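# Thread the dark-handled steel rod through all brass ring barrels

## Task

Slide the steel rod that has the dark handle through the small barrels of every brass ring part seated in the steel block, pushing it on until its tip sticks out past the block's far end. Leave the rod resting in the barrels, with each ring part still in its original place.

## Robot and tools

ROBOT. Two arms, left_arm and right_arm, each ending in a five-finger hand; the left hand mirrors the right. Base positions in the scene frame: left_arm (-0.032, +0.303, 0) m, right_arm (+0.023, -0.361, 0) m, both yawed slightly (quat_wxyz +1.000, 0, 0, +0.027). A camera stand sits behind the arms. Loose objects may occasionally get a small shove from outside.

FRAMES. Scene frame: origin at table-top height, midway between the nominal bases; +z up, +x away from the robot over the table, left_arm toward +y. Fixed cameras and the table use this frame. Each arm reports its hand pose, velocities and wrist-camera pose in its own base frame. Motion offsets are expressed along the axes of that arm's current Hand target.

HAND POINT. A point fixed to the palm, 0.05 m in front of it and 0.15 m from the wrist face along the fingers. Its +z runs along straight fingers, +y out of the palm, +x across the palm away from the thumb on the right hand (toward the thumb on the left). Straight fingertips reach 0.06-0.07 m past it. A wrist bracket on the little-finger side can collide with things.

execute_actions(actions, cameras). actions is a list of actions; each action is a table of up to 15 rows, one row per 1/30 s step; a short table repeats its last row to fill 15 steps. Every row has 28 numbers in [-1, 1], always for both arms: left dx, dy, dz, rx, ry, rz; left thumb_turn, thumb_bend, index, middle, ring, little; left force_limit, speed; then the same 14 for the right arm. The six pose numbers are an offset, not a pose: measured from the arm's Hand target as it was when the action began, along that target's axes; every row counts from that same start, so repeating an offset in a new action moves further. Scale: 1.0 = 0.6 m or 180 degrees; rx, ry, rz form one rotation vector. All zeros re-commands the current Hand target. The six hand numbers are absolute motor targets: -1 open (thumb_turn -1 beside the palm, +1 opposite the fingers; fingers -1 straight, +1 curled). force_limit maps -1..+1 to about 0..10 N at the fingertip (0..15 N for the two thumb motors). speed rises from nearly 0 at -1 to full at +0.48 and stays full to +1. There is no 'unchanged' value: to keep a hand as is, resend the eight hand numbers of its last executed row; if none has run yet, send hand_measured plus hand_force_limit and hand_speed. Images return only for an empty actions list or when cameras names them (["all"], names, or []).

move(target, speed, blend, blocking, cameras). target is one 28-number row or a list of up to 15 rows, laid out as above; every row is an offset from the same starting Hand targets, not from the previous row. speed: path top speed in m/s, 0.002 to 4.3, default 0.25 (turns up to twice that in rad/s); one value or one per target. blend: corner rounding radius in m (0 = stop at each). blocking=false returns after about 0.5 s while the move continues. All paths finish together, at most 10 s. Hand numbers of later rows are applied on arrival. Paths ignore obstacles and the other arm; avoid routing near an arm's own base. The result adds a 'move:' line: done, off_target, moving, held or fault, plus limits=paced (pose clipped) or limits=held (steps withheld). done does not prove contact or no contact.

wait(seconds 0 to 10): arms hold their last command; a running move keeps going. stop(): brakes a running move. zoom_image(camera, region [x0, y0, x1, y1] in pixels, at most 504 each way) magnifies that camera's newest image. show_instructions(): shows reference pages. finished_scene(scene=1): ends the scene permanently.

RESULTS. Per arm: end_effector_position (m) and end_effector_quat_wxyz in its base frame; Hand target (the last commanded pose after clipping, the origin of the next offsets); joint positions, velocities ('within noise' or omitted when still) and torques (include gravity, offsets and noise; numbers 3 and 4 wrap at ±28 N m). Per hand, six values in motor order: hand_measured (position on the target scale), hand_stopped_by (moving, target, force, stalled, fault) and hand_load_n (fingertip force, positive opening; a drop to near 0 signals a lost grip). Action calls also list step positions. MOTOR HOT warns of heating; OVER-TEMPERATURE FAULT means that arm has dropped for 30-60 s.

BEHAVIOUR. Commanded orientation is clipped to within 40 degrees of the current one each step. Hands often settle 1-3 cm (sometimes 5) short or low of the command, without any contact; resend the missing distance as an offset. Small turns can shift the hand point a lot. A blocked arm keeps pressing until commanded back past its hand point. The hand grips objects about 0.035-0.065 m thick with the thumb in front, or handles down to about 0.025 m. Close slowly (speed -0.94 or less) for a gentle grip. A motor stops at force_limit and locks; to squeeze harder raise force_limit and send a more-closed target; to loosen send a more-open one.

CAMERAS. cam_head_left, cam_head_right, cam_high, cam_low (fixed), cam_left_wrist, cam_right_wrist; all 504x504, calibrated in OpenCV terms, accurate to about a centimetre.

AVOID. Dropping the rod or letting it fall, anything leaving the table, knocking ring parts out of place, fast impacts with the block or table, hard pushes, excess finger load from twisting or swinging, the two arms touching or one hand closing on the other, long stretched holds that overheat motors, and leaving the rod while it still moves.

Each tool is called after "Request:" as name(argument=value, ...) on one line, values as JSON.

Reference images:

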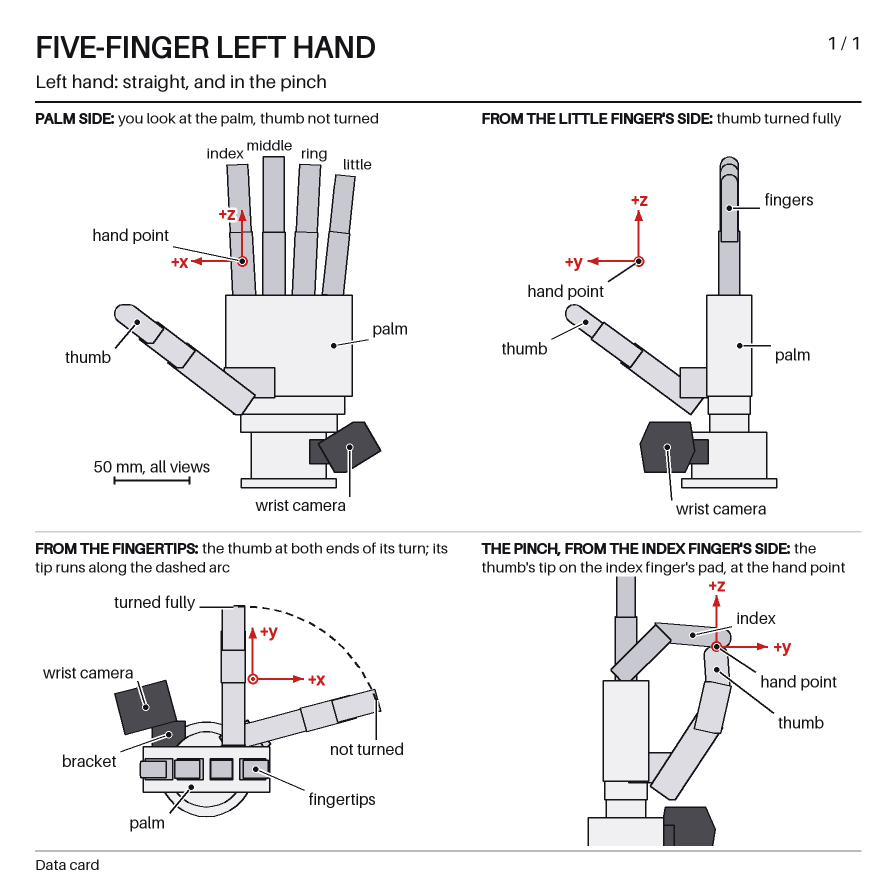

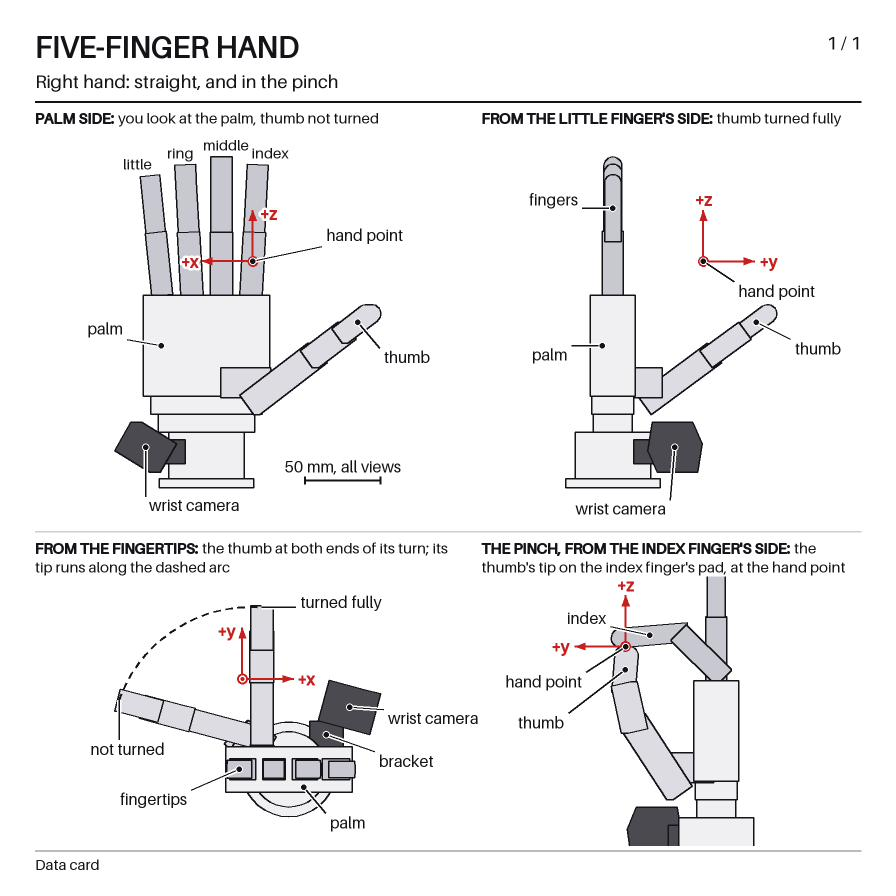

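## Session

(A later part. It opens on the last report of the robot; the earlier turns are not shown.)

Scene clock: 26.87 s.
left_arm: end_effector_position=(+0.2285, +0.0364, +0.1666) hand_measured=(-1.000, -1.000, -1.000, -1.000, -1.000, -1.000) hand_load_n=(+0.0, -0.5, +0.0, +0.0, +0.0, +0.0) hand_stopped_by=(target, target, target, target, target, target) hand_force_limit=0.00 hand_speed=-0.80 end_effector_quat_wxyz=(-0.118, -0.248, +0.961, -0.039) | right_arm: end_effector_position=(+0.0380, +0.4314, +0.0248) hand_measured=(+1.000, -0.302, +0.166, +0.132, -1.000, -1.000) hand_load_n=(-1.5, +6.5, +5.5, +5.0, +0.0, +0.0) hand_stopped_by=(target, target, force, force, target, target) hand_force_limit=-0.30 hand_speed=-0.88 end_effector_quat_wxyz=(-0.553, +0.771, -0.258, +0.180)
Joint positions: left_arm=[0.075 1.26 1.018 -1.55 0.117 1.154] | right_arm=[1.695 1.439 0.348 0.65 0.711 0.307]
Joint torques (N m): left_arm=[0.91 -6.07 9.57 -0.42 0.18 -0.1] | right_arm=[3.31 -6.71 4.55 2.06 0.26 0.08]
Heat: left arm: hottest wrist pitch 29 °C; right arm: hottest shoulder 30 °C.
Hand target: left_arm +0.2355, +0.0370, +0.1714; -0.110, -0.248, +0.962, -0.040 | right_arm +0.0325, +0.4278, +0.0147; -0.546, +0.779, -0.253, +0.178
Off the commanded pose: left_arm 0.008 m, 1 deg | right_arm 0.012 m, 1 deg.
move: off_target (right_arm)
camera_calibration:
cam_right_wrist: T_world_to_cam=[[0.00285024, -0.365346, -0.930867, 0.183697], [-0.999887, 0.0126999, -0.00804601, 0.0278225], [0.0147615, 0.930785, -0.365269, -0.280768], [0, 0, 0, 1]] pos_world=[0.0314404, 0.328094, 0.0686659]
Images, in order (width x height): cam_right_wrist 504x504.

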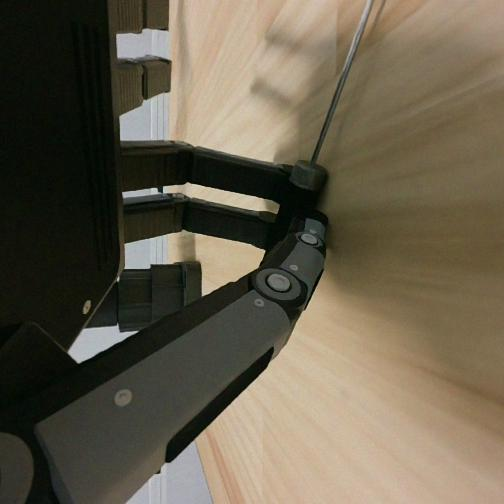

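Request:
move(target=[0.225,-0.7342,0.0182,0.0331,-0.071,-0.3377,-1,-1,-1,-1,-1,-1,0,-0.8,0,-0.094,-0.0342,0,0,0,1,-0.3,0.4,0.4,-1,-1,-0.3,-0.88], speed=0.25, cameras=["cam_right_wrist","cam_left_wrist","cam_high"])

Request:
zoom_image(camera="cam_left_wrist", region=[150, 150, 380, 380])

Scene clock: 31.43 s.
left_arm: end_effector_position=(+0.3255, -0.4012, +0.1977) hand_measured=(-1.000, -1.000, -1.000, -1.000, -1.000, -1.000) hand_load_n=(+0.0, +0.0, +0.0, +0.0, +0.0, +0.0) hand_stopped_by=(target, target, target, target, target, target) hand_force_limit=0.00 hand_speed=-0.80 end_effector_quat_wxyz=(+0.001, +0.706, -0.709, -0.004) | right_arm: end_effector_position=(+0.0404, +0.4125, +0.0586) hand_measured=(+1.000, -0.302, +0.166, +0.132, -1.000, -1.000) hand_load_n=(-1.0, +7.0, +4.5, +5.0, +0.0, +0.0) hand_stopped_by=(target, target, force, force, target, target) hand_force_limit=-0.30 hand_speed=-0.88 end_effector_quat_wxyz=(-0.532, +0.786, -0.251, +0.190)
Joint positions: left_arm=[-0.763 1.75 1.683 -1.512 0.003 -0.759] | right_arm=[1.695 1.218 0.364 0.357 0.711 0.307]
Joint torques (N m): left_arm=[0.26 -12.34 12.08 -0.47 0.02 -0.18] | right_arm=[3.19 -7.47 9.06 1.54 0.31 0.08]
Heat: left arm: hottest wrist pitch 29 °C; right arm: hottest shoulder 30 °C.
Hand target: left_arm +0.3321, -0.4126, +0.2019; +0.000, +0.707, -0.707, +0.000 | right_arm +0.0324, +0.4276, +0.0747; -0.546, +0.779, -0.253, +0.178
Off the commanded pose: left_arm 0.014 m, 1 deg | right_arm 0.024 m, 2 deg.
move: off_target (left_arm, right_arm)
camera_calibration:
cam_left_wrist: T_world_to_cam=[[0.962429, -0.262854, -0.0680969, -0.398407], [-0.195775, -0.845516, 0.496765, -0.371337], [-0.188154, -0.464769, -0.86521, 0.164675], [0, 0, 0, 1]] pos_world=[0.341725, -0.342159, 0.299815]
cam_right_wrist: T_world_to_cam=[[0.00919237, -0.416846, -0.908931, 0.227955], [-0.999805, 0.0120446, -0.0156352, 0.0314708], [0.0174652, 0.908897, -0.416654, -0.239095], [0, 0, 0, 1]] pos_world=[0.0335451, 0.311956, 0.108068]
Images, in order (width x height): cam_high 504x504, cam_left_wrist 504x504, cam_right_wrist 504x504.

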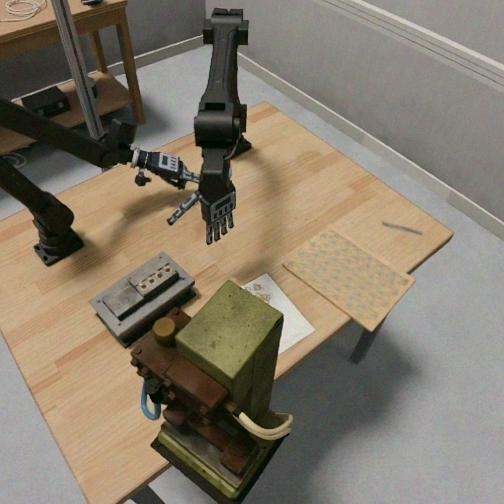

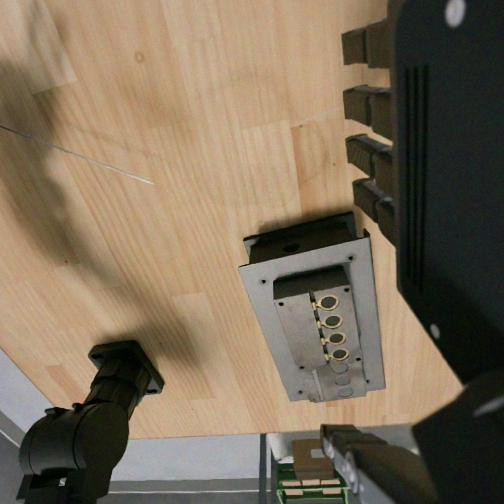

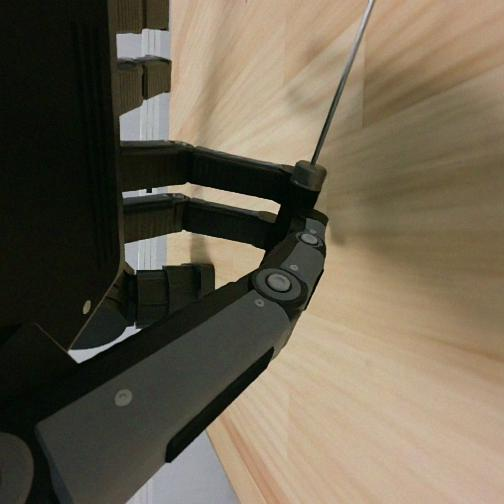

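Scaled by 2.191 from the camera's 504x504 image, which has a finer 720x720 frame.

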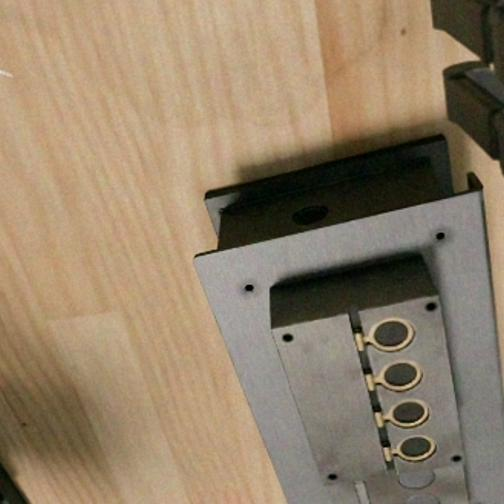

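Request:
zoom_image(camera="cam_left_wrist", region=[270, 260, 370, 360])

Request:
zoom_image(camera="cam_left_wrist", region=[230, 200, 400, 410])

Scaled by 5.040 from the camera's 504x504 image, which has a finer 720x720 frame.

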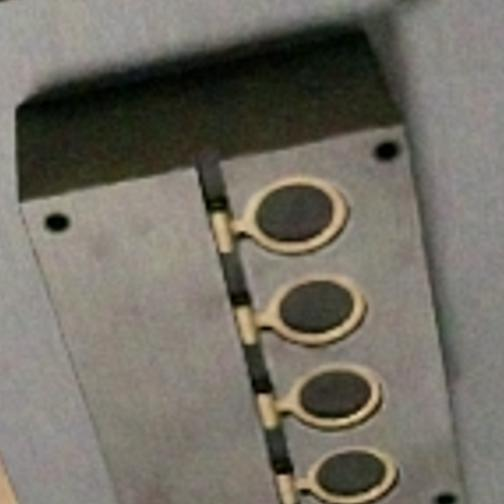

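Scaled by 2.400 from the camera's 504x504 image, which has a finer 720x720 frame.

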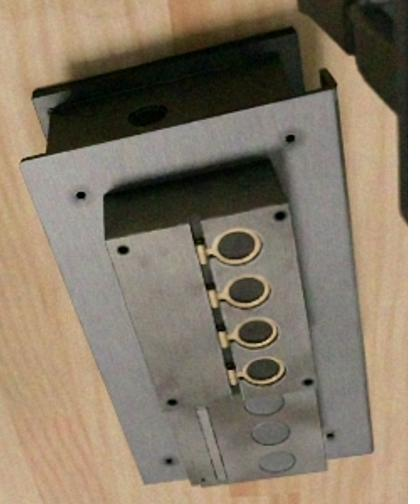

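Request:
move(target=[[-0.6477,-0.0983,-0.0333,0.3888,0.0106,0.0149,-1,-1,-1,-1,-1,-1,0,-0.8,0,-0.0392,-0.0143,0,0,0,1,-0.3,0.4,0.4,-1,-1,-0.3,-0.88]], speed=0.35, cameras=["cam_high"])

Scene clock: 36.83 s.
left_arm: end_effector_position=(+0.3877, -0.0299, +0.2222) hand_measured=(-1.000, -1.000, -1.000, -1.000, -1.000, -1.000) hand_load_n=(-0.5, +0.0, +0.0, +0.0, +0.0, +0.0) hand_stopped_by=(target, target, target, target, target, target) hand_force_limit=0.00 hand_speed=-0.80 end_effector_quat_wxyz=(-0.386, +0.566, -0.597, +0.418) | right_arm: end_effector_position=(+0.0404, +0.4124, +0.0811) hand_measured=(+1.000, -0.302, +0.166, +0.132, -1.000, -1.000) hand_load_n=(-1.0, +7.5, +4.5, +5.0, -0.5, +0.0) hand_stopped_by=(target, target, force, force, target, target) hand_force_limit=-0.30 hand_speed=-0.88 end_effector_quat_wxyz=(-0.531, +0.787, -0.250, +0.190)
Joint positions: left_arm=[0.055 0.724 0.568 -0.206 0.113 0.031] | right_arm=[1.695 1.138 0.395 0.243 0.711 0.307]
Joint torques (N m): left_arm=[1.85 -0.97 9.88 2.14 0.2 -0.01] | right_arm=[3.25 -6.83 9.89 1.57 0.33 0.08]
Heat: left arm: hottest wrist pitch 29 °C; right arm: hottest shoulder 30 °C.
Hand target: left_arm +0.3912, -0.0241, +0.2220; -0.394, +0.563, -0.595, +0.417 | right_arm +0.0323, +0.4277, +0.0997; -0.546, +0.779, -0.253, +0.178
Off the commanded pose: left_arm 0.007 m, 1 deg | right_arm 0.025 m, 2 deg.
move: off_target (right_arm)
Images, in order (width x height): cam_high 504x504.

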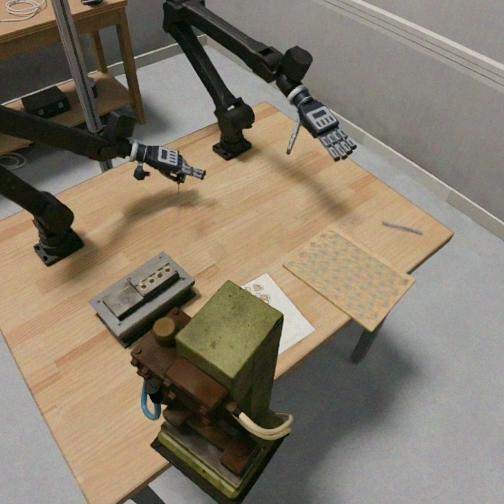

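Request:
move(target=[0,0,0,0,0,0,-1,-1,-1,-1,-1,-1,0,-0.8,0.3087,-0.0652,0.2775,0,0.2976,0.1083,1,-0.3,0.4,0.4,-1,-1,-0.3,-0.88], speed=0.25, cameras=["cam_high","cam_right_wrist","cam_head_left","cam_left_wrist"])

Scene clock: 40.20 s.
left_arm: end_effector_position=(+0.3876, -0.0298, +0.2222) hand_measured=(-1.000, -1.000, -1.000, -1.000, -1.000, -1.000) hand_load_n=(+0.0, +0.0, +0.0, +0.0, +0.0, +0.0) hand_stopped_by=(target, target, target, target, target, target) hand_force_limit=0.00 hand_speed=-0.80 end_effector_quat_wxyz=(-0.387, +0.565, -0.597, +0.418) | right_arm: end_effector_position=(+0.2736, +0.4462, +0.0753) hand_measured=(+1.000, -0.302, +0.166, +0.132, -1.000, -1.000) hand_load_n=(-1.0, +7.0, +4.5, +5.0, -0.5, +0.0) hand_stopped_by=(target, target, force, force, target, target) hand_force_limit=-0.30 hand_speed=-0.88 end_effector_quat_wxyz=(-0.392, +0.574, -0.585, +0.418)
Joint positions: left_arm=[0.055 0.724 0.568 -0.206 0.113 0.031] | right_arm=[1.316 1.614 0.925 -0.358 1.163 0.986]
Joint torques (N m): left_arm=[2.02 -0.97 9.89 2.17 0.23 0.01] | right_arm=[1.08 -12.86 9.55 0.81 0.95 0.14]
Heat: left arm: hottest wrist pitch 29 °C; right arm: hottest shoulder 30 °C.
Hand target: left_arm +0.3912, -0.0241, +0.2219; -0.394, +0.563, -0.595, +0.417 | right_arm +0.2820, +0.4562, +0.0802; -0.396, +0.563, -0.594, +0.417
Off the commanded pose: left_arm 0.007 m, 1 deg | right_arm 0.014 m, 2 deg.
move: off_target (right_arm)
camera_calibration:
cam_left_wrist: T_world_to_cam=[[0.379319, -0.273309, 0.883979, -0.344757], [-0.58651, -0.809941, 0.00125618, 0.205263], [0.715628, -0.518939, -0.467524, -0.0701014], [0, 0, 0, 1]] pos_world=[0.301328, 0.0356473, 0.271726]
cam_right_wrist: T_world_to_cam=[[-0.319598, -0.235985, -0.917697, 0.264964], [-0.558461, 0.829318, -0.0187686, -0.220764], [0.765492, 0.5065, -0.396837, -0.293337], [0, 0, 0, 1]] pos_world=[0.185941, 0.394186, 0.122606]
Images, in order (width x height): cam_head_left 504x504, cam_high 504x504, cam_left_wrist 504x504, cam_right_wrist 504x504.

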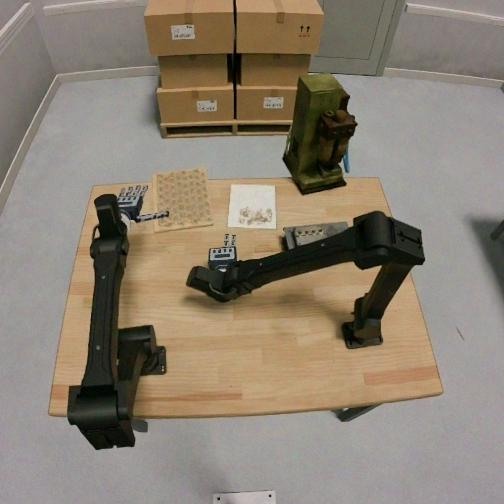

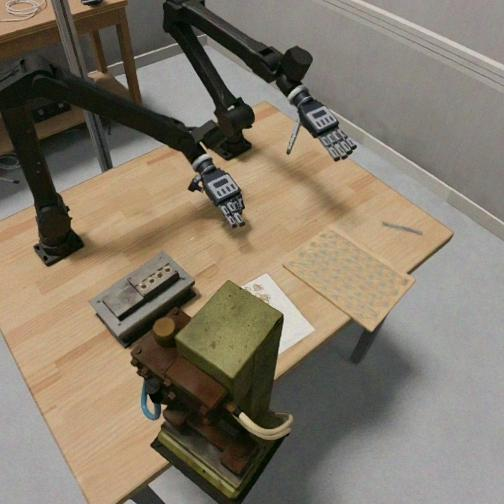

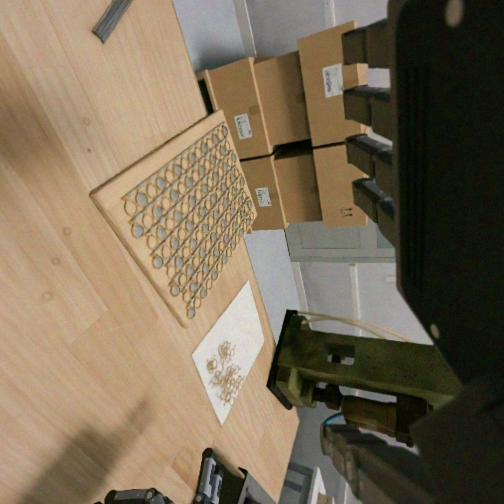

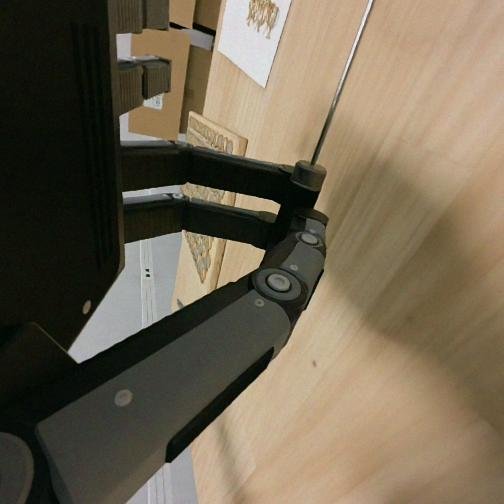

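Request:
move(target=[0,0,0,0,0,0,-1,-1,-1,-1,-1,-1,0,-0.8,0,0.0705,0.0257,0,0,0,1,-0.3,0.4,0.4,-1,-1,-0.3,-0.88], speed=0.1, cameras=["cam_right_wrist"])

Request:
zoom_image(camera="cam_right_wrist", region=[240, 0, 460, 220])

Scene clock: 41.47 s.
left_arm: end_effector_position=(+0.3876, -0.0298, +0.2222) hand_measured=(-1.000, -1.000, -1.000, -1.000, -1.000, -1.000) hand_load_n=(+0.0, +0.0, +0.0, +0.0, +0.0, +0.0) hand_stopped_by=(target, target, target, target, target, target) hand_force_limit=0.00 hand_speed=-0.80 end_effector_quat_wxyz=(-0.387, +0.565, -0.597, +0.418) | right_arm: end_effector_position=(+0.2768, +0.4582, +0.0412) hand_measured=(+1.000, -0.302, +0.166, +0.132, -1.000, -1.000) hand_load_n=(-1.0, +7.5, +4.5, +5.0, +0.0, -0.5) hand_stopped_by=(target, target, force, force, target, target) hand_force_limit=-0.30 hand_speed=-0.88 end_effector_quat_wxyz=(-0.396, +0.570, -0.588, +0.415)
Joint positions: left_arm=[0.055 0.724 0.568 -0.206 0.113 0.031] | right_arm=[1.316 1.705 0.925 -0.259 1.163 0.993]
Joint torques (N m): left_arm=[2.08 -1.03 9.89 2.18 0.23 0] | right_arm=[1.26 -14.15 6.04 1.77 0.94 0.1]
Heat: left arm: hottest wrist pitch 29 °C; right arm: hottest shoulder 30 °C.
Hand target: left_arm +0.3912, -0.0241, +0.2219; -0.394, +0.563, -0.595, +0.417 | right_arm +0.2821, +0.4562, +0.0352; -0.395, +0.563, -0.594, +0.417
Off the commanded pose: left_arm 0.007 m, 1 deg | right_arm 0.008 m, 1 deg.
move: done
camera_calibration:
cam_right_wrist: T_world_to_cam=[[-0.317763, -0.222181, -0.921772, 0.230751], [-0.556291, 0.830944, -0.00851773, -0.231393], [0.767833, 0.510066, -0.38764, -0.318094], [0, 0, 0, 1]] pos_world=[0.188845, 0.405792, 0.0874228]
Images, in order (width x height): cam_right_wrist 504x504.

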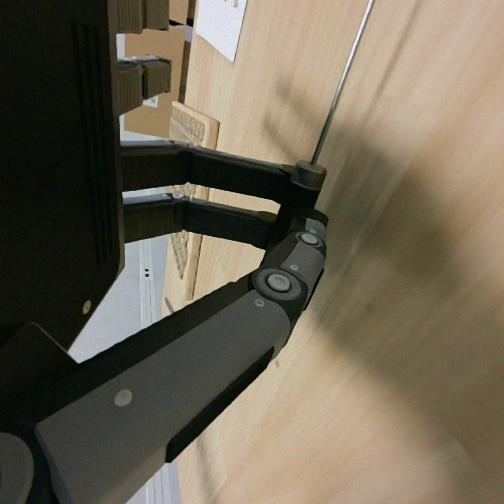

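Scaled by 2.291 from the camera's 504x504 image, which has a finer 720x720 frame.

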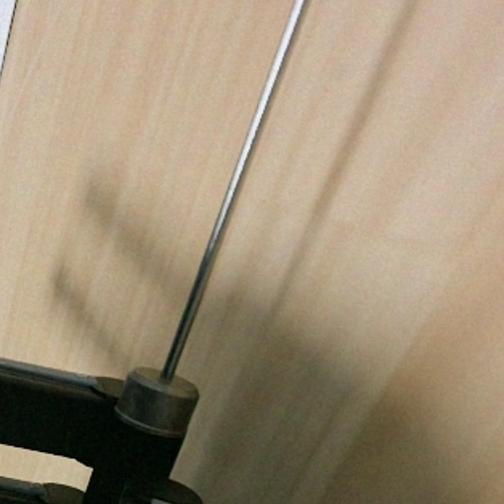

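Request:
move(target=[0,0,0,0,0,0,-1,-1,-1,-1,-1,-1,0,-0.8,0,0.0188,0.0068,0,0,0,1,-0.3,0.4,0.4,-1,-1,-0.3,-0.88], speed=0.06, cameras=["cam_right_wrist"])

Request:
zoom_image(camera="cam_right_wrist", region=[240, 0, 460, 220])

Scene clock: 42.57 s.
left_arm: end_effector_position=(+0.3876, -0.0298, +0.2222) hand_measured=(-1.000, -1.000, -1.000, -1.000, -1.000, -1.000) hand_load_n=(-0.5, +0.0, +0.0, +0.0, -0.5, +0.0) hand_stopped_by=(target, target, target, target, target, target) hand_force_limit=0.00 hand_speed=-0.80 end_effector_quat_wxyz=(-0.387, +0.565, -0.597, +0.418) | right_arm: end_effector_position=(+0.2769, +0.4589, +0.0304) hand_measured=(+1.000, -0.302, +0.166, +0.132, -1.000, -1.000) hand_load_n=(-1.0, +7.0, +5.0, +5.0, +0.0, +0.0) hand_stopped_by=(target, target, force, force, target, target) hand_force_limit=-0.30 hand_speed=-0.88 end_effector_quat_wxyz=(-0.397, +0.569, -0.589, +0.415)
Joint positions: left_arm=[0.055 0.724 0.568 -0.206 0.113 0.031] | right_arm=[1.316 1.728 0.918 -0.226 1.163 0.993]
Joint torques (N m): left_arm=[2.08 -0.97 9.89 2.18 0.23 0.01] | right_arm=[1.26 -14.15 5.87 1.76 0.93 0.11]
Heat: left arm: hottest wrist pitch 29 °C; right arm: hottest shoulder 30 °C.
Hand target: left_arm +0.3912, -0.0241, +0.2219; -0.394, +0.563, -0.595, +0.417 | right_arm +0.2821, +0.4563, +0.0232; -0.396, +0.563, -0.594, +0.417
Off the commanded pose: left_arm 0.007 m, 1 deg | right_arm 0.009 m, 1 deg.
move: done
camera_calibration:
cam_right_wrist: T_world_to_cam=[[-0.317129, -0.219759, -0.92257, 0.219839], [-0.556304, 0.830952, -0.00670858, -0.23193], [0.768085, 0.511102, -0.385771, -0.323339], [0, 0, 0, 1]] pos_world=[0.189045, 0.406294, 0.0765262]
Images, in order (width x height): cam_right_wrist 504x504.

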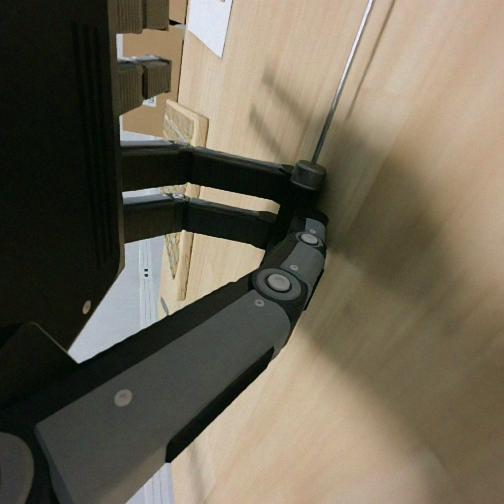

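Scaled by 2.291 from the camera's 504x504 image, which has a finer 720x720 frame.

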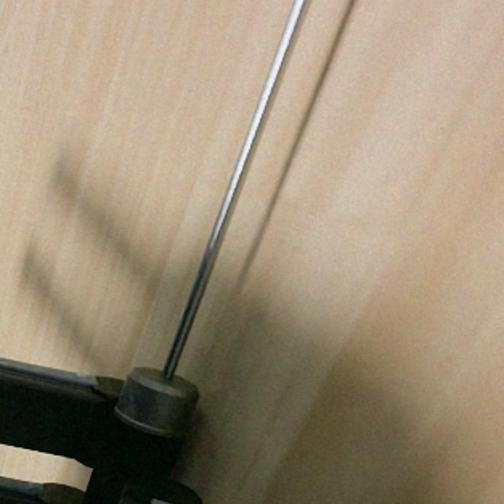

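Request:
move(target=[0,0,0,0,0,0,-1,-1,-1,-1,-1,-1,0,-0.8,0,0.0094,0.0034,0,0,0,1,-0.3,0.4,0.4,-1,-1,-0.3,-0.88], speed=0.05, cameras=["cam_right_wrist"])

Request:
zoom_image(camera="cam_right_wrist", region=[240, 0, 460, 220])

Scene clock: 43.57 s.
left_arm: end_effector_position=(+0.3876, -0.0298, +0.2222) hand_measured=(-1.000, -1.000, -1.000, -1.000, -1.000, -1.000) hand_load_n=(-0.5, +0.0, +0.0, +0.0, +0.0, +0.0) hand_stopped_by=(target, target, target, target, target, target) hand_force_limit=0.00 hand_speed=-0.80 end_effector_quat_wxyz=(-0.387, +0.565, -0.597, +0.418) | right_arm: end_effector_position=(+0.2776, +0.4600, +0.0282) hand_measured=(+1.000, -0.302, +0.166, +0.132, -1.000, -1.000) hand_load_n=(-1.0, +7.0, +5.0, +4.5, +0.0, +0.0) hand_stopped_by=(target, target, force, force, target, target) hand_force_limit=-0.30 hand_speed=-0.88 end_effector_quat_wxyz=(-0.400, +0.567, -0.590, +0.414)
Joint positions: left_arm=[0.055 0.724 0.568 -0.206 0.113 0.031] | right_arm=[1.316 1.736 0.916 -0.21 1.166 0.993]
Joint torques (N m): left_arm=[2.08 -0.97 9.88 2.17 0.22 0] | right_arm=[1.2 -13.63 5.64 1.85 0.82 0.11]
Heat: left arm: hottest wrist pitch 29 °C; right arm: hottest shoulder 30 °C.
Hand target: left_arm +0.3912, -0.0241, +0.2219; -0.394, +0.563, -0.595, +0.417 | right_arm +0.2821, +0.4561, +0.0172; -0.395, +0.563, -0.594, +0.417
Off the commanded pose: left_arm 0.007 m, 1 deg | right_arm 0.012 m, 1 deg.
move: off_target (right_arm)
camera_calibration:
cam_right_wrist: T_world_to_cam=[[-0.314057, -0.213756, -0.925028, 0.214676], [-0.555282, 0.831654, -0.00365476, -0.233263], [0.770085, 0.512504, -0.379881, -0.326659], [0, 0, 0, 1]] pos_world=[0.189449, 0.407296, 0.0736372]
Images, in order (width x height): cam_right_wrist 504x504.

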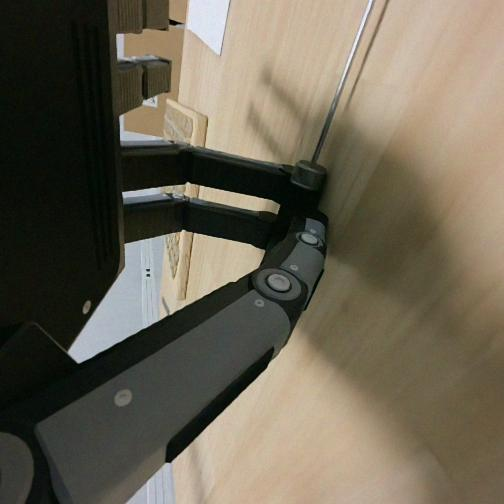

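Scaled by 2.291 from the camera's 504x504 image, which has a finer 720x720 frame.

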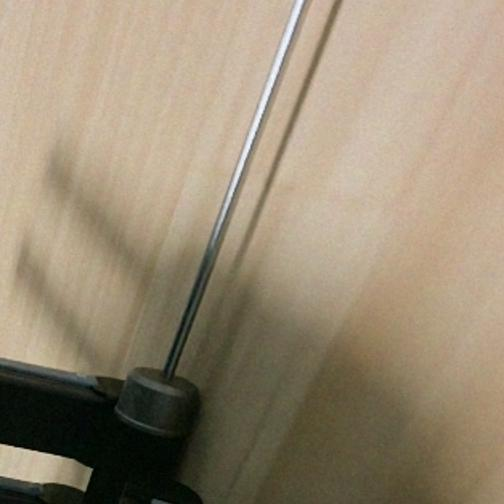

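Request:
move(target=[0,0,0,0,0,0,-1,-1,-1,-1,-1,-1,0,-0.8,0,0,0,0,0,0,1,-0.3,-0.3,-0.3,-1,-1,-0.3,-0.7], speed=0.05, cameras=["cam_right_wrist"])

Request:
zoom_image(camera="cam_right_wrist", region=[240, 0, 460, 220])

Scene clock: 44.63 s.
left_arm: end_effector_position=(+0.3876, -0.0298, +0.2222) hand_measured=(-1.000, -1.000, -1.000, -1.000, -1.000, -1.000) hand_load_n=(+0.0, +0.0, +0.0, +0.0, +0.0, +0.0) hand_stopped_by=(target, target, target, target, target, target) hand_force_limit=0.00 hand_speed=-0.80 end_effector_quat_wxyz=(-0.387, +0.565, -0.597, +0.418) | right_arm: end_effector_position=(+0.2776, +0.4600, +0.0268) hand_measured=(+1.000, -0.300, -0.300, -0.300, -1.000, -1.000) hand_load_n=(+0.0, +0.0, +0.0, +0.0, +0.0, +0.0) hand_stopped_by=(target, target, target, target, target, target) hand_force_limit=-0.30 hand_speed=-0.70 end_effector_quat_wxyz=(-0.399, +0.567, -0.589, +0.415)
Joint positions: left_arm=[0.055 0.724 0.568 -0.206 0.113 0.031] | right_arm=[1.316 1.739 0.916 -0.208 1.166 0.993]
Joint torques (N m): left_arm=[2.02 -0.91 9.91 2.17 0.23 0] | right_arm=[1.03 -13.98 5.65 1.73 0.82 0.11]
Heat: left arm: hottest wrist pitch 29 °C; right arm: hottest shoulder 30 °C.
Hand target: left_arm +0.3912, -0.0241, +0.2219; -0.394, +0.563, -0.595, +0.417 | right_arm +0.2821, +0.4562, +0.0172; -0.396, +0.563, -0.594, +0.417
Off the commanded pose: left_arm 0.007 m, 1 deg | right_arm 0.011 m, 1 deg.
move: off_target (right_arm)
camera_calibration:
cam_right_wrist: T_world_to_cam=[[-0.314105, -0.215108, -0.924698, 0.213916], [-0.555138, 0.831744, -0.00491322, -0.233239], [0.770168, 0.511792, -0.38067, -0.32686], [0, 0, 0, 1]] pos_world=[0.189449, 0.407295, 0.0722359]
Images, in order (width x height): cam_right_wrist 504x504.

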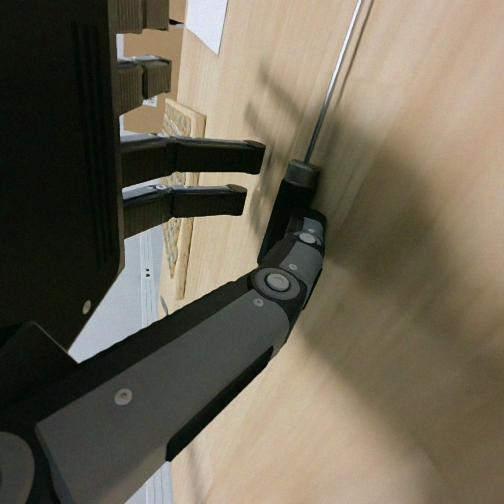

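Scaled by 2.291 from the camera's 504x504 image, which has a finer 720x720 frame.

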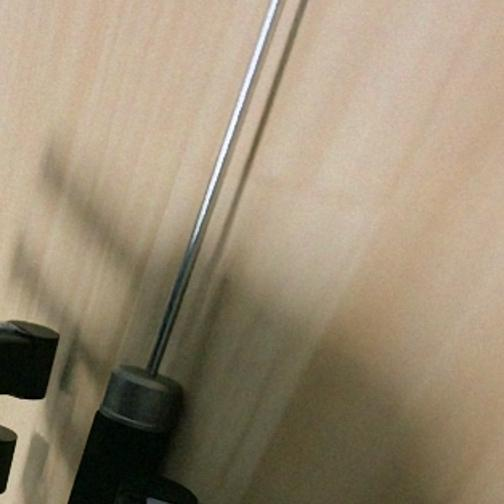

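Request:
move(target=[[0,0,0,0,0,0,-1,-1,-1,-1,-1,-1,0,-0.8,0,-0.188,-0.0684,0,0,0,1,-0.3,-0.3,-0.3,-1,-1,-0.3,-0.7],[0,0,0,0,0,0,-1,-1,-1,-1,-1,-1,0,-0.8,0.7163,-0.3177,-0.018,-0.3898,-0.01,-0.0149,1,-0.3,-0.3,-0.3,-1,-1,-0.3,-0.7]], speed=[0.12,0.3], blend=[0.02,0], cameras=["cam_high"])

Scene clock: 49.57 s.
left_arm: end_effector_position=(+0.3876, -0.0298, +0.2222) hand_measured=(-1.000, -1.000, -1.000, -1.000, -1.000, -1.000) hand_load_n=(+0.0, +0.0, +0.0, +0.0, +0.0, +0.0) hand_stopped_by=(target, target, target, target, target, target) hand_force_limit=0.00 hand_speed=-0.80 end_effector_quat_wxyz=(-0.387, +0.565, -0.597, +0.418) | right_arm: end_effector_position=(+0.3032, +0.0273, +0.1908) hand_measured=(+1.000, -0.300, -0.300, -0.300, -1.000, -1.000) hand_load_n=(+0.0, +0.0, +0.0, +0.0, +0.0, +0.0) hand_stopped_by=(target, target, target, target, target, target) hand_force_limit=-0.30 hand_speed=-0.70 end_effector_quat_wxyz=(+0.007, +0.704, -0.710, -0.004)
Joint positions: left_arm=[0.055 0.724 0.568 -0.206 0.113 0.031] | right_arm=[-0.007 1.31 1.163 -1.441 0.004 0]
Joint torques (N m): left_arm=[2.08 -0.97 9.89 2.15 0.23 0] | right_arm=[1.03 -9.64 10.85 -0.02 -0.12 -0.19]
Heat: left arm: hottest wrist pitch 29 °C; right arm: hottest shoulder 30 °C.
Hand target: left_arm +0.3912, -0.0241, +0.2219; -0.394, +0.563, -0.595, +0.417 | right_arm +0.3141, +0.0239, +0.1999; +0.001, +0.707, -0.707, +0.000
Off the commanded pose: left_arm 0.007 m, 1 deg | right_arm 0.014 m, 1 deg.
move: off_target (right_arm)
Images, in order (width x height): cam_high 504x504.

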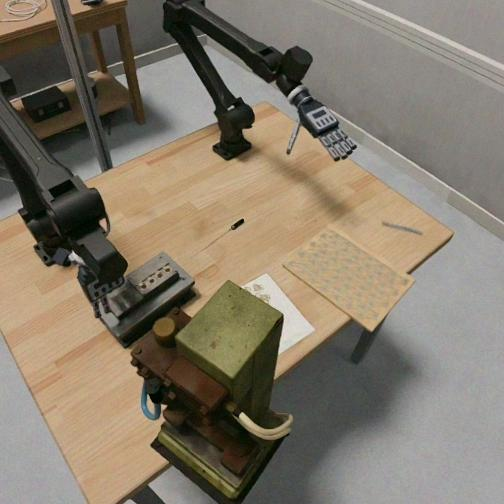

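Now left to hover above the handle, right thumb opened.

Request:
move(target=[0.3433,0.1898,-0.0728,0,0,0,1,-0.3,-0.3,-0.3,-1,-1,-0.2,0.2,0,0,0,0,0,0,-1,-1,1,1,1,1,-0.3,0.0], speed=0.25, cameras=["cam_high","cam_left_wrist","cam_right_wrist","cam_head_left"])

Request:
zoom_image(camera="cam_left_wrist", region=[0, 100, 260, 360])

Request:
zoom_image(camera="cam_right_wrist", region=[130, 200, 330, 400])

Scene clock: 51.73 s.
left_arm: end_effector_position=(+0.2964, -0.2129, +0.1196) hand_measured=(+1.000, -0.300, -0.300, -0.300, -1.000, -1.000) hand_load_n=(+0.0, +0.0, +0.0, +0.0, -0.5, +0.0) hand_stopped_by=(target, target, target, target, target, target) hand_force_limit=-0.20 hand_speed=0.20 end_effector_quat_wxyz=(-0.400, +0.563, -0.602, +0.401) | right_arm: end_effector_position=(+0.3030, +0.0273, +0.1909) hand_measured=(-1.000, -1.000, +1.000, +1.000, +1.000, +1.000) hand_load_n=(+0.0, +0.0, +0.0, +0.0, +0.0, +0.0) hand_stopped_by=(target, target, target, target, target, target) hand_force_limit=-0.30 hand_speed=0.00 end_effector_quat_wxyz=(+0.008, +0.705, -0.709, -0.005)
Joint positions: left_arm=[-0.91 0.85 0.373 -0.064 -0.798 -0.373] | right_arm=[-0.007 1.31 1.163 -1.441 0.004 -0.001]
Joint torques (N m): left_arm=[-0.26 -1.2 10.5 1.84 -0.38 -0.17] | right_arm=[1.08 -9.41 10.84 0.06 -0.11 -0.2]
Heat: left arm: hottest wrist pitch 29 °C; right arm: hottest shoulder 30 °C.
Hand target: left_arm +0.3002, -0.2255, +0.1300; -0.394, +0.563, -0.595, +0.417 | right_arm +0.3141, +0.0239, +0.1999; +0.001, +0.707, -0.707, +0.000
Off the commanded pose: left_arm 0.017 m, 2 deg | right_arm 0.015 m, 1 deg.
move: off_target (left_arm, right_arm)
camera_calibration:
cam_left_wrist: T_world_to_cam=[[0.388736, -0.303924, 0.869778, -0.277107], [-0.574504, -0.817986, -0.0290597, 0.00186814], [0.720298, -0.488395, -0.492586, -0.13971], [0, 0, 0, 1]] pos_world=[0.209427, -0.150925, 0.172257]
cam_right_wrist: T_world_to_cam=[[-0.975205, -0.221195, -0.00688517, 0.305861], [-0.188346, 0.813241, 0.550604, -0.0751162], [-0.116192, 0.538249, -0.834738, 0.292049], [0, 0, 0, 1]] pos_world=[0.318063, -0.0284524, 0.287249]
Images, in order (width x height): cam_head_left 504x504, cam_high 504x504, cam_left_wrist 504x504, cam_right_wrist 504x504.

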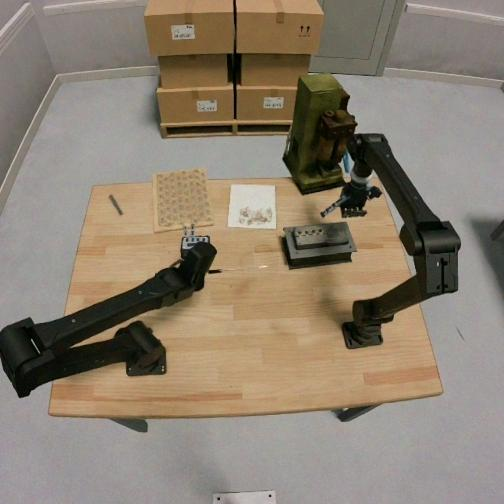

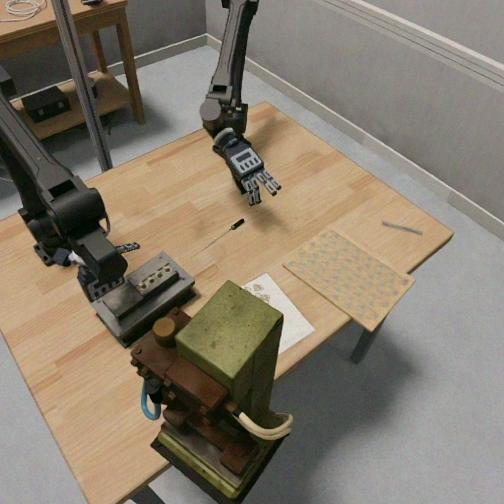

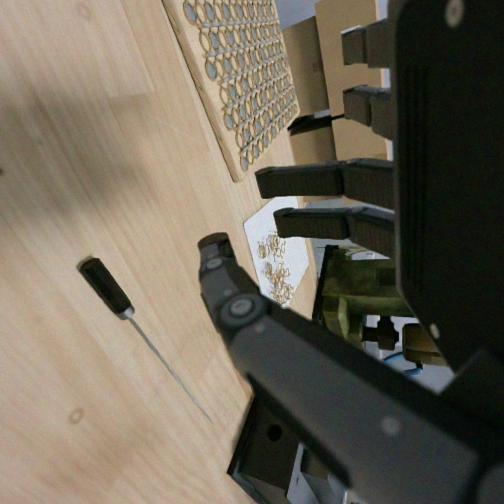

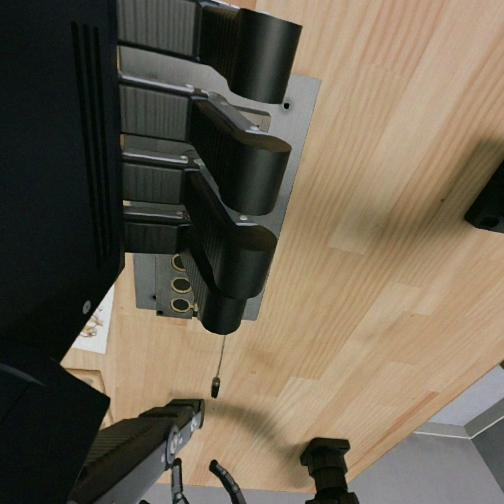

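Scaled by 1.938 from the camera's 504x504 image, which has a finer 720x720 frame.

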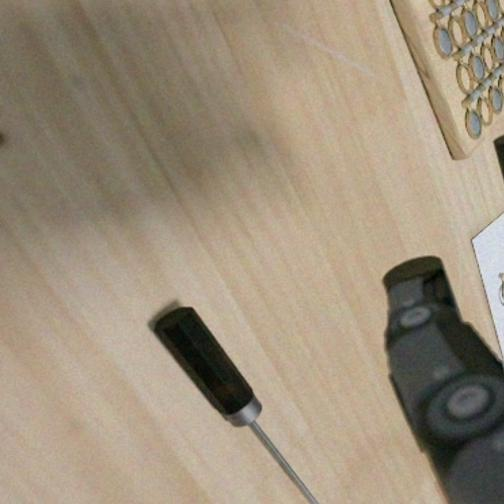

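Scaled by 2.520 from the camera's 504x504 image, which has a finer 720x720 frame.

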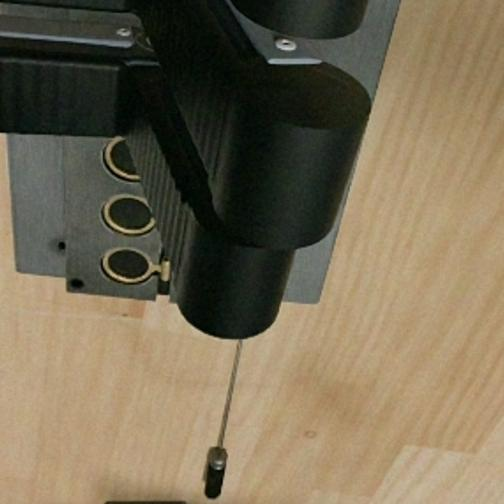

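Request:
move(target=[0.03,0.111,0.0117,0,0,0,1,-0.3,-0.3,-0.3,-1,-1,-0.2,0.2,0,0,0,0,0,0,-1,-1,-1,-1,-1,-1,-0.3,0.0], speed=0.12, cameras=["cam_left_wrist","cam_right_wrist"])

Request:
zoom_image(camera="cam_left_wrist", region=[80, 180, 300, 400])

Request:
zoom_image(camera="cam_right_wrist", region=[130, 200, 330, 400])

Scene clock: 53.53 s.
left_arm: end_effector_position=(+0.2852, -0.2371, +0.0666) hand_measured=(+1.000, -0.300, -0.300, -0.300, -1.000, -1.000) hand_load_n=(+0.0, +0.0, +0.0, +0.0, +0.0, +0.0) hand_stopped_by=(target, target, target, target, target, target) hand_force_limit=-0.20 hand_speed=0.20 end_effector_quat_wxyz=(-0.399, +0.564, -0.596, +0.410) | right_arm: end_effector_position=(+0.3029, +0.0273, +0.1909) hand_measured=(-1.000, -1.000, -1.000, -1.000, -1.000, -1.000) hand_load_n=(+0.0, +0.0, +0.0, +0.0, +0.0, +0.0) hand_stopped_by=(target, target, target, target, target, target) hand_force_limit=-0.30 hand_speed=0.00 end_effector_quat_wxyz=(+0.008, +0.705, -0.709, -0.005)
Joint positions: left_arm=[-1.01 1.066 0.303 0.187 -0.884 -0.453] | right_arm=[-0.007 1.31 1.163 -1.442 0.004 -0.001]
Joint torques (N m): left_arm=[-0.21 -2.37 7.49 1.7 -0.44 -0.18] | right_arm=[1.44 -9.35 10.92 0.09 -0.12 -0.2]
Heat: left arm: hottest wrist pitch 29 °C; right arm: hottest shoulder 30 °C.
Hand target: left_arm +0.2830, -0.2426, +0.0650; -0.394, +0.563, -0.595, +0.417 | right_arm +0.3140, +0.0239, +0.2000; +0.001, +0.707, -0.707, +0.000
Off the commanded pose: left_arm 0.006 m, 1 deg | right_arm 0.015 m, 1 deg.
move: off_target (right_arm)
camera_calibration:
cam_left_wrist: T_world_to_cam=[[0.376333, -0.287211, 0.880842, -0.227258], [-0.573561, -0.818868, -0.0219545, -0.0268062], [0.7276, -0.496955, -0.4729, -0.175053], [0, 0, 0, 1]] pos_world=[0.197518, -0.174215, 0.116808]
cam_right_wrist: T_world_to_cam=[[-0.975208, -0.221194, -0.00653389, 0.305761], [-0.188143, 0.813224, 0.550699, -0.0752086], [-0.116498, 0.538275, -0.834678, 0.29213], [0, 0, 0, 1]] pos_world=[0.318063, -0.0284523, 0.287249]
Images, in order (width x height): cam_left_wrist 504x504, cam_right_wrist 504x504.

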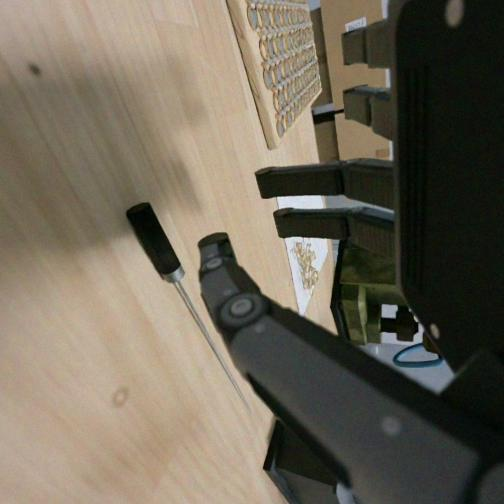

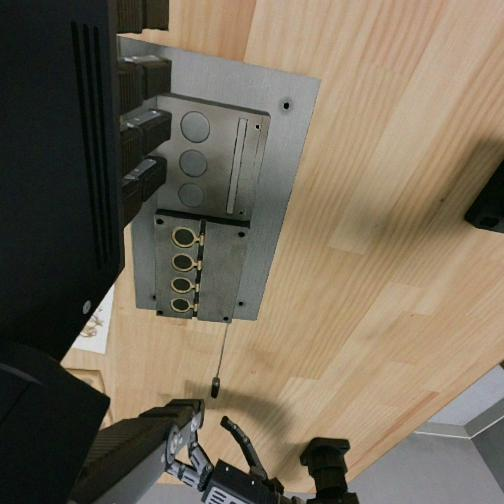

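Scaled by 2.291 from the camera's 504x504 image, which has a finer 720x720 frame.

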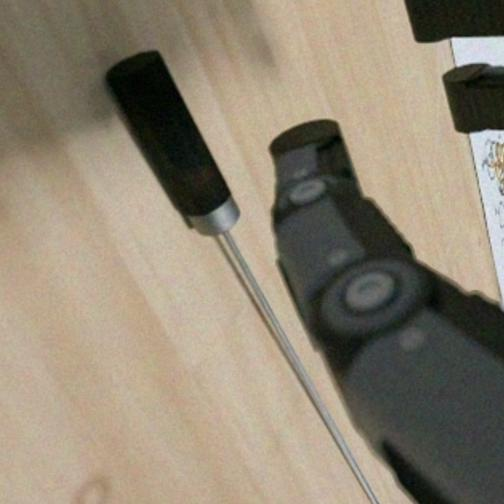

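Scaled by 2.520 from the camera's 504x504 image, which has a finer 720x720 frame.

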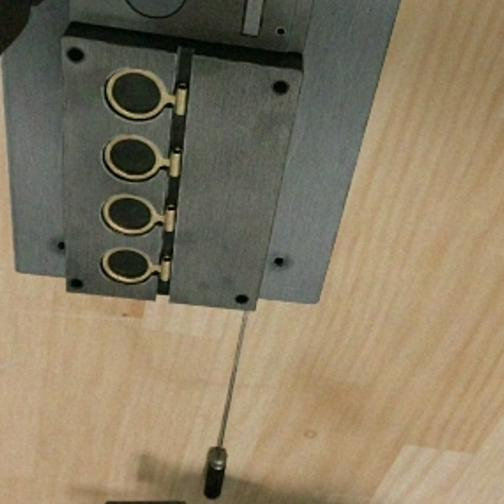

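Request:
move(target=[-0.0007,0.0783,0.0212,0,0,0,1,-0.3,-0.3,-0.3,-1,-1,-0.2,0.2,0,0,0,0,0,0,-1,-1,-1,-1,-1,-1,-0.3,0.0], speed=0.08, cameras=["cam_left_wrist","cam_right_wrist"])

Request:
zoom_image(camera="cam_left_wrist", region=[120, 130, 340, 350])

Scene clock: 55.30 s.
left_arm: end_effector_position=(+0.2821, -0.2384, +0.0189) hand_measured=(+1.000, -0.300, -0.300, -0.300, -1.000, -1.000) hand_load_n=(+0.0, +0.5, +0.0, +0.0, +0.0, +0.0) hand_stopped_by=(target, target, target, target, target, target) hand_force_limit=-0.20 hand_speed=0.20 end_effector_quat_wxyz=(-0.397, +0.566, -0.593, +0.412) | right_arm: end_effector_position=(+0.3029, +0.0273, +0.1909) hand_measured=(-1.000, -1.000, -1.000, -1.000, -1.000, -1.000) hand_load_n=(+0.0, +0.0, +0.0, +0.5, +0.0, +0.0) hand_stopped_by=(target, target, target, target, target, target) hand_force_limit=-0.30 hand_speed=0.00 end_effector_quat_wxyz=(+0.008, +0.705, -0.709, -0.005)
Joint positions: left_arm=[-1.024 1.286 0.244 0.459 -0.895 -0.47] | right_arm=[-0.007 1.31 1.163 -1.442 0.004 -0.001]
Joint torques (N m): left_arm=[-0.26 -2.9 5.63 1.72 -0.45 -0.12] | right_arm=[1.26 -9.41 10.88 0.02 -0.12 -0.2]
Heat: left arm: hottest wrist pitch 29 °C; right arm: hottest shoulder 30 °C.
Hand target: left_arm +0.2790, -0.2420, +0.0164; -0.394, +0.563, -0.595, +0.417 | right_arm +0.3140, +0.0239, +0.2000; +0.001, +0.707, -0.707, +0.000
Off the commanded pose: left_arm 0.005 m, 1 deg | right_arm 0.015 m, 1 deg.
move: off_target (right_arm)
camera_calibration:
cam_left_wrist: T_world_to_cam=[[0.375878, -0.280027, 0.883347, -0.182694], [-0.572051, -0.820051, -0.0165455, -0.0315315], [0.729023, -0.4991, -0.468428, -0.196954], [0, 0, 0, 1]] pos_world=[0.194217, -0.175316, 0.0686021]
cam_right_wrist: T_world_to_cam=[[-0.975208, -0.221194, -0.00653389, 0.305761], [-0.188143, 0.813224, 0.550699, -0.0752086], [-0.116498, 0.538275, -0.834678, 0.29213], [0, 0, 0, 1]] pos_world=[0.318063, -0.0284523, 0.287249]
Images, in order (width x height): cam_left_wrist 504x504, cam_right_wrist 504x504.

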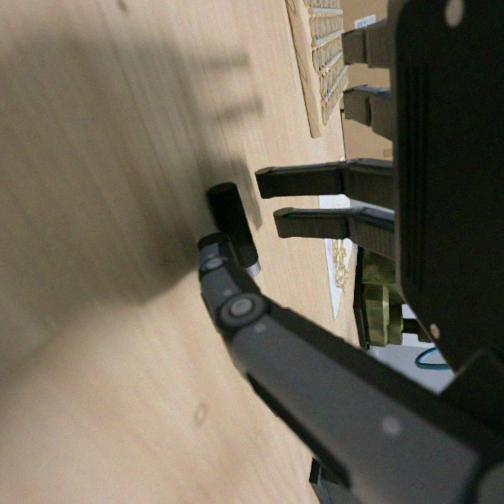

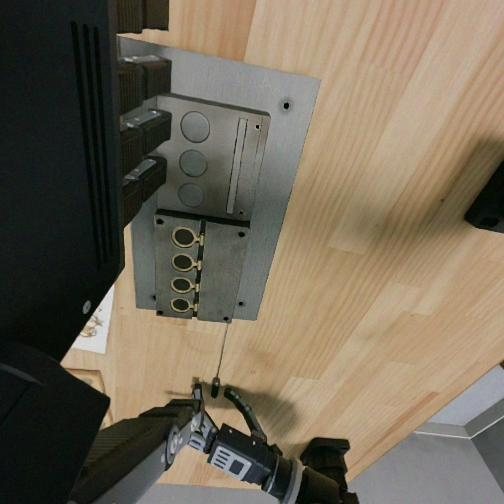

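Scaled by 2.291 from the camera's 504x504 image, which has a finer 720x720 frame.

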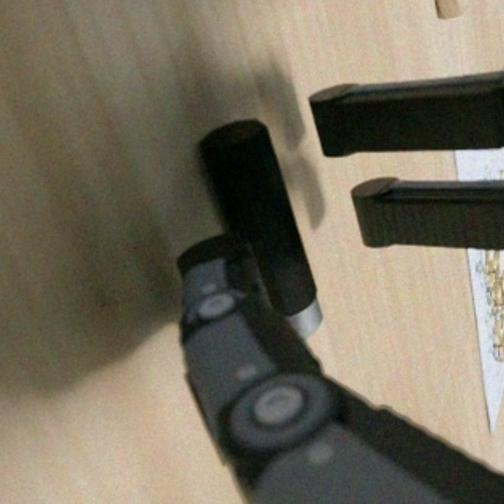

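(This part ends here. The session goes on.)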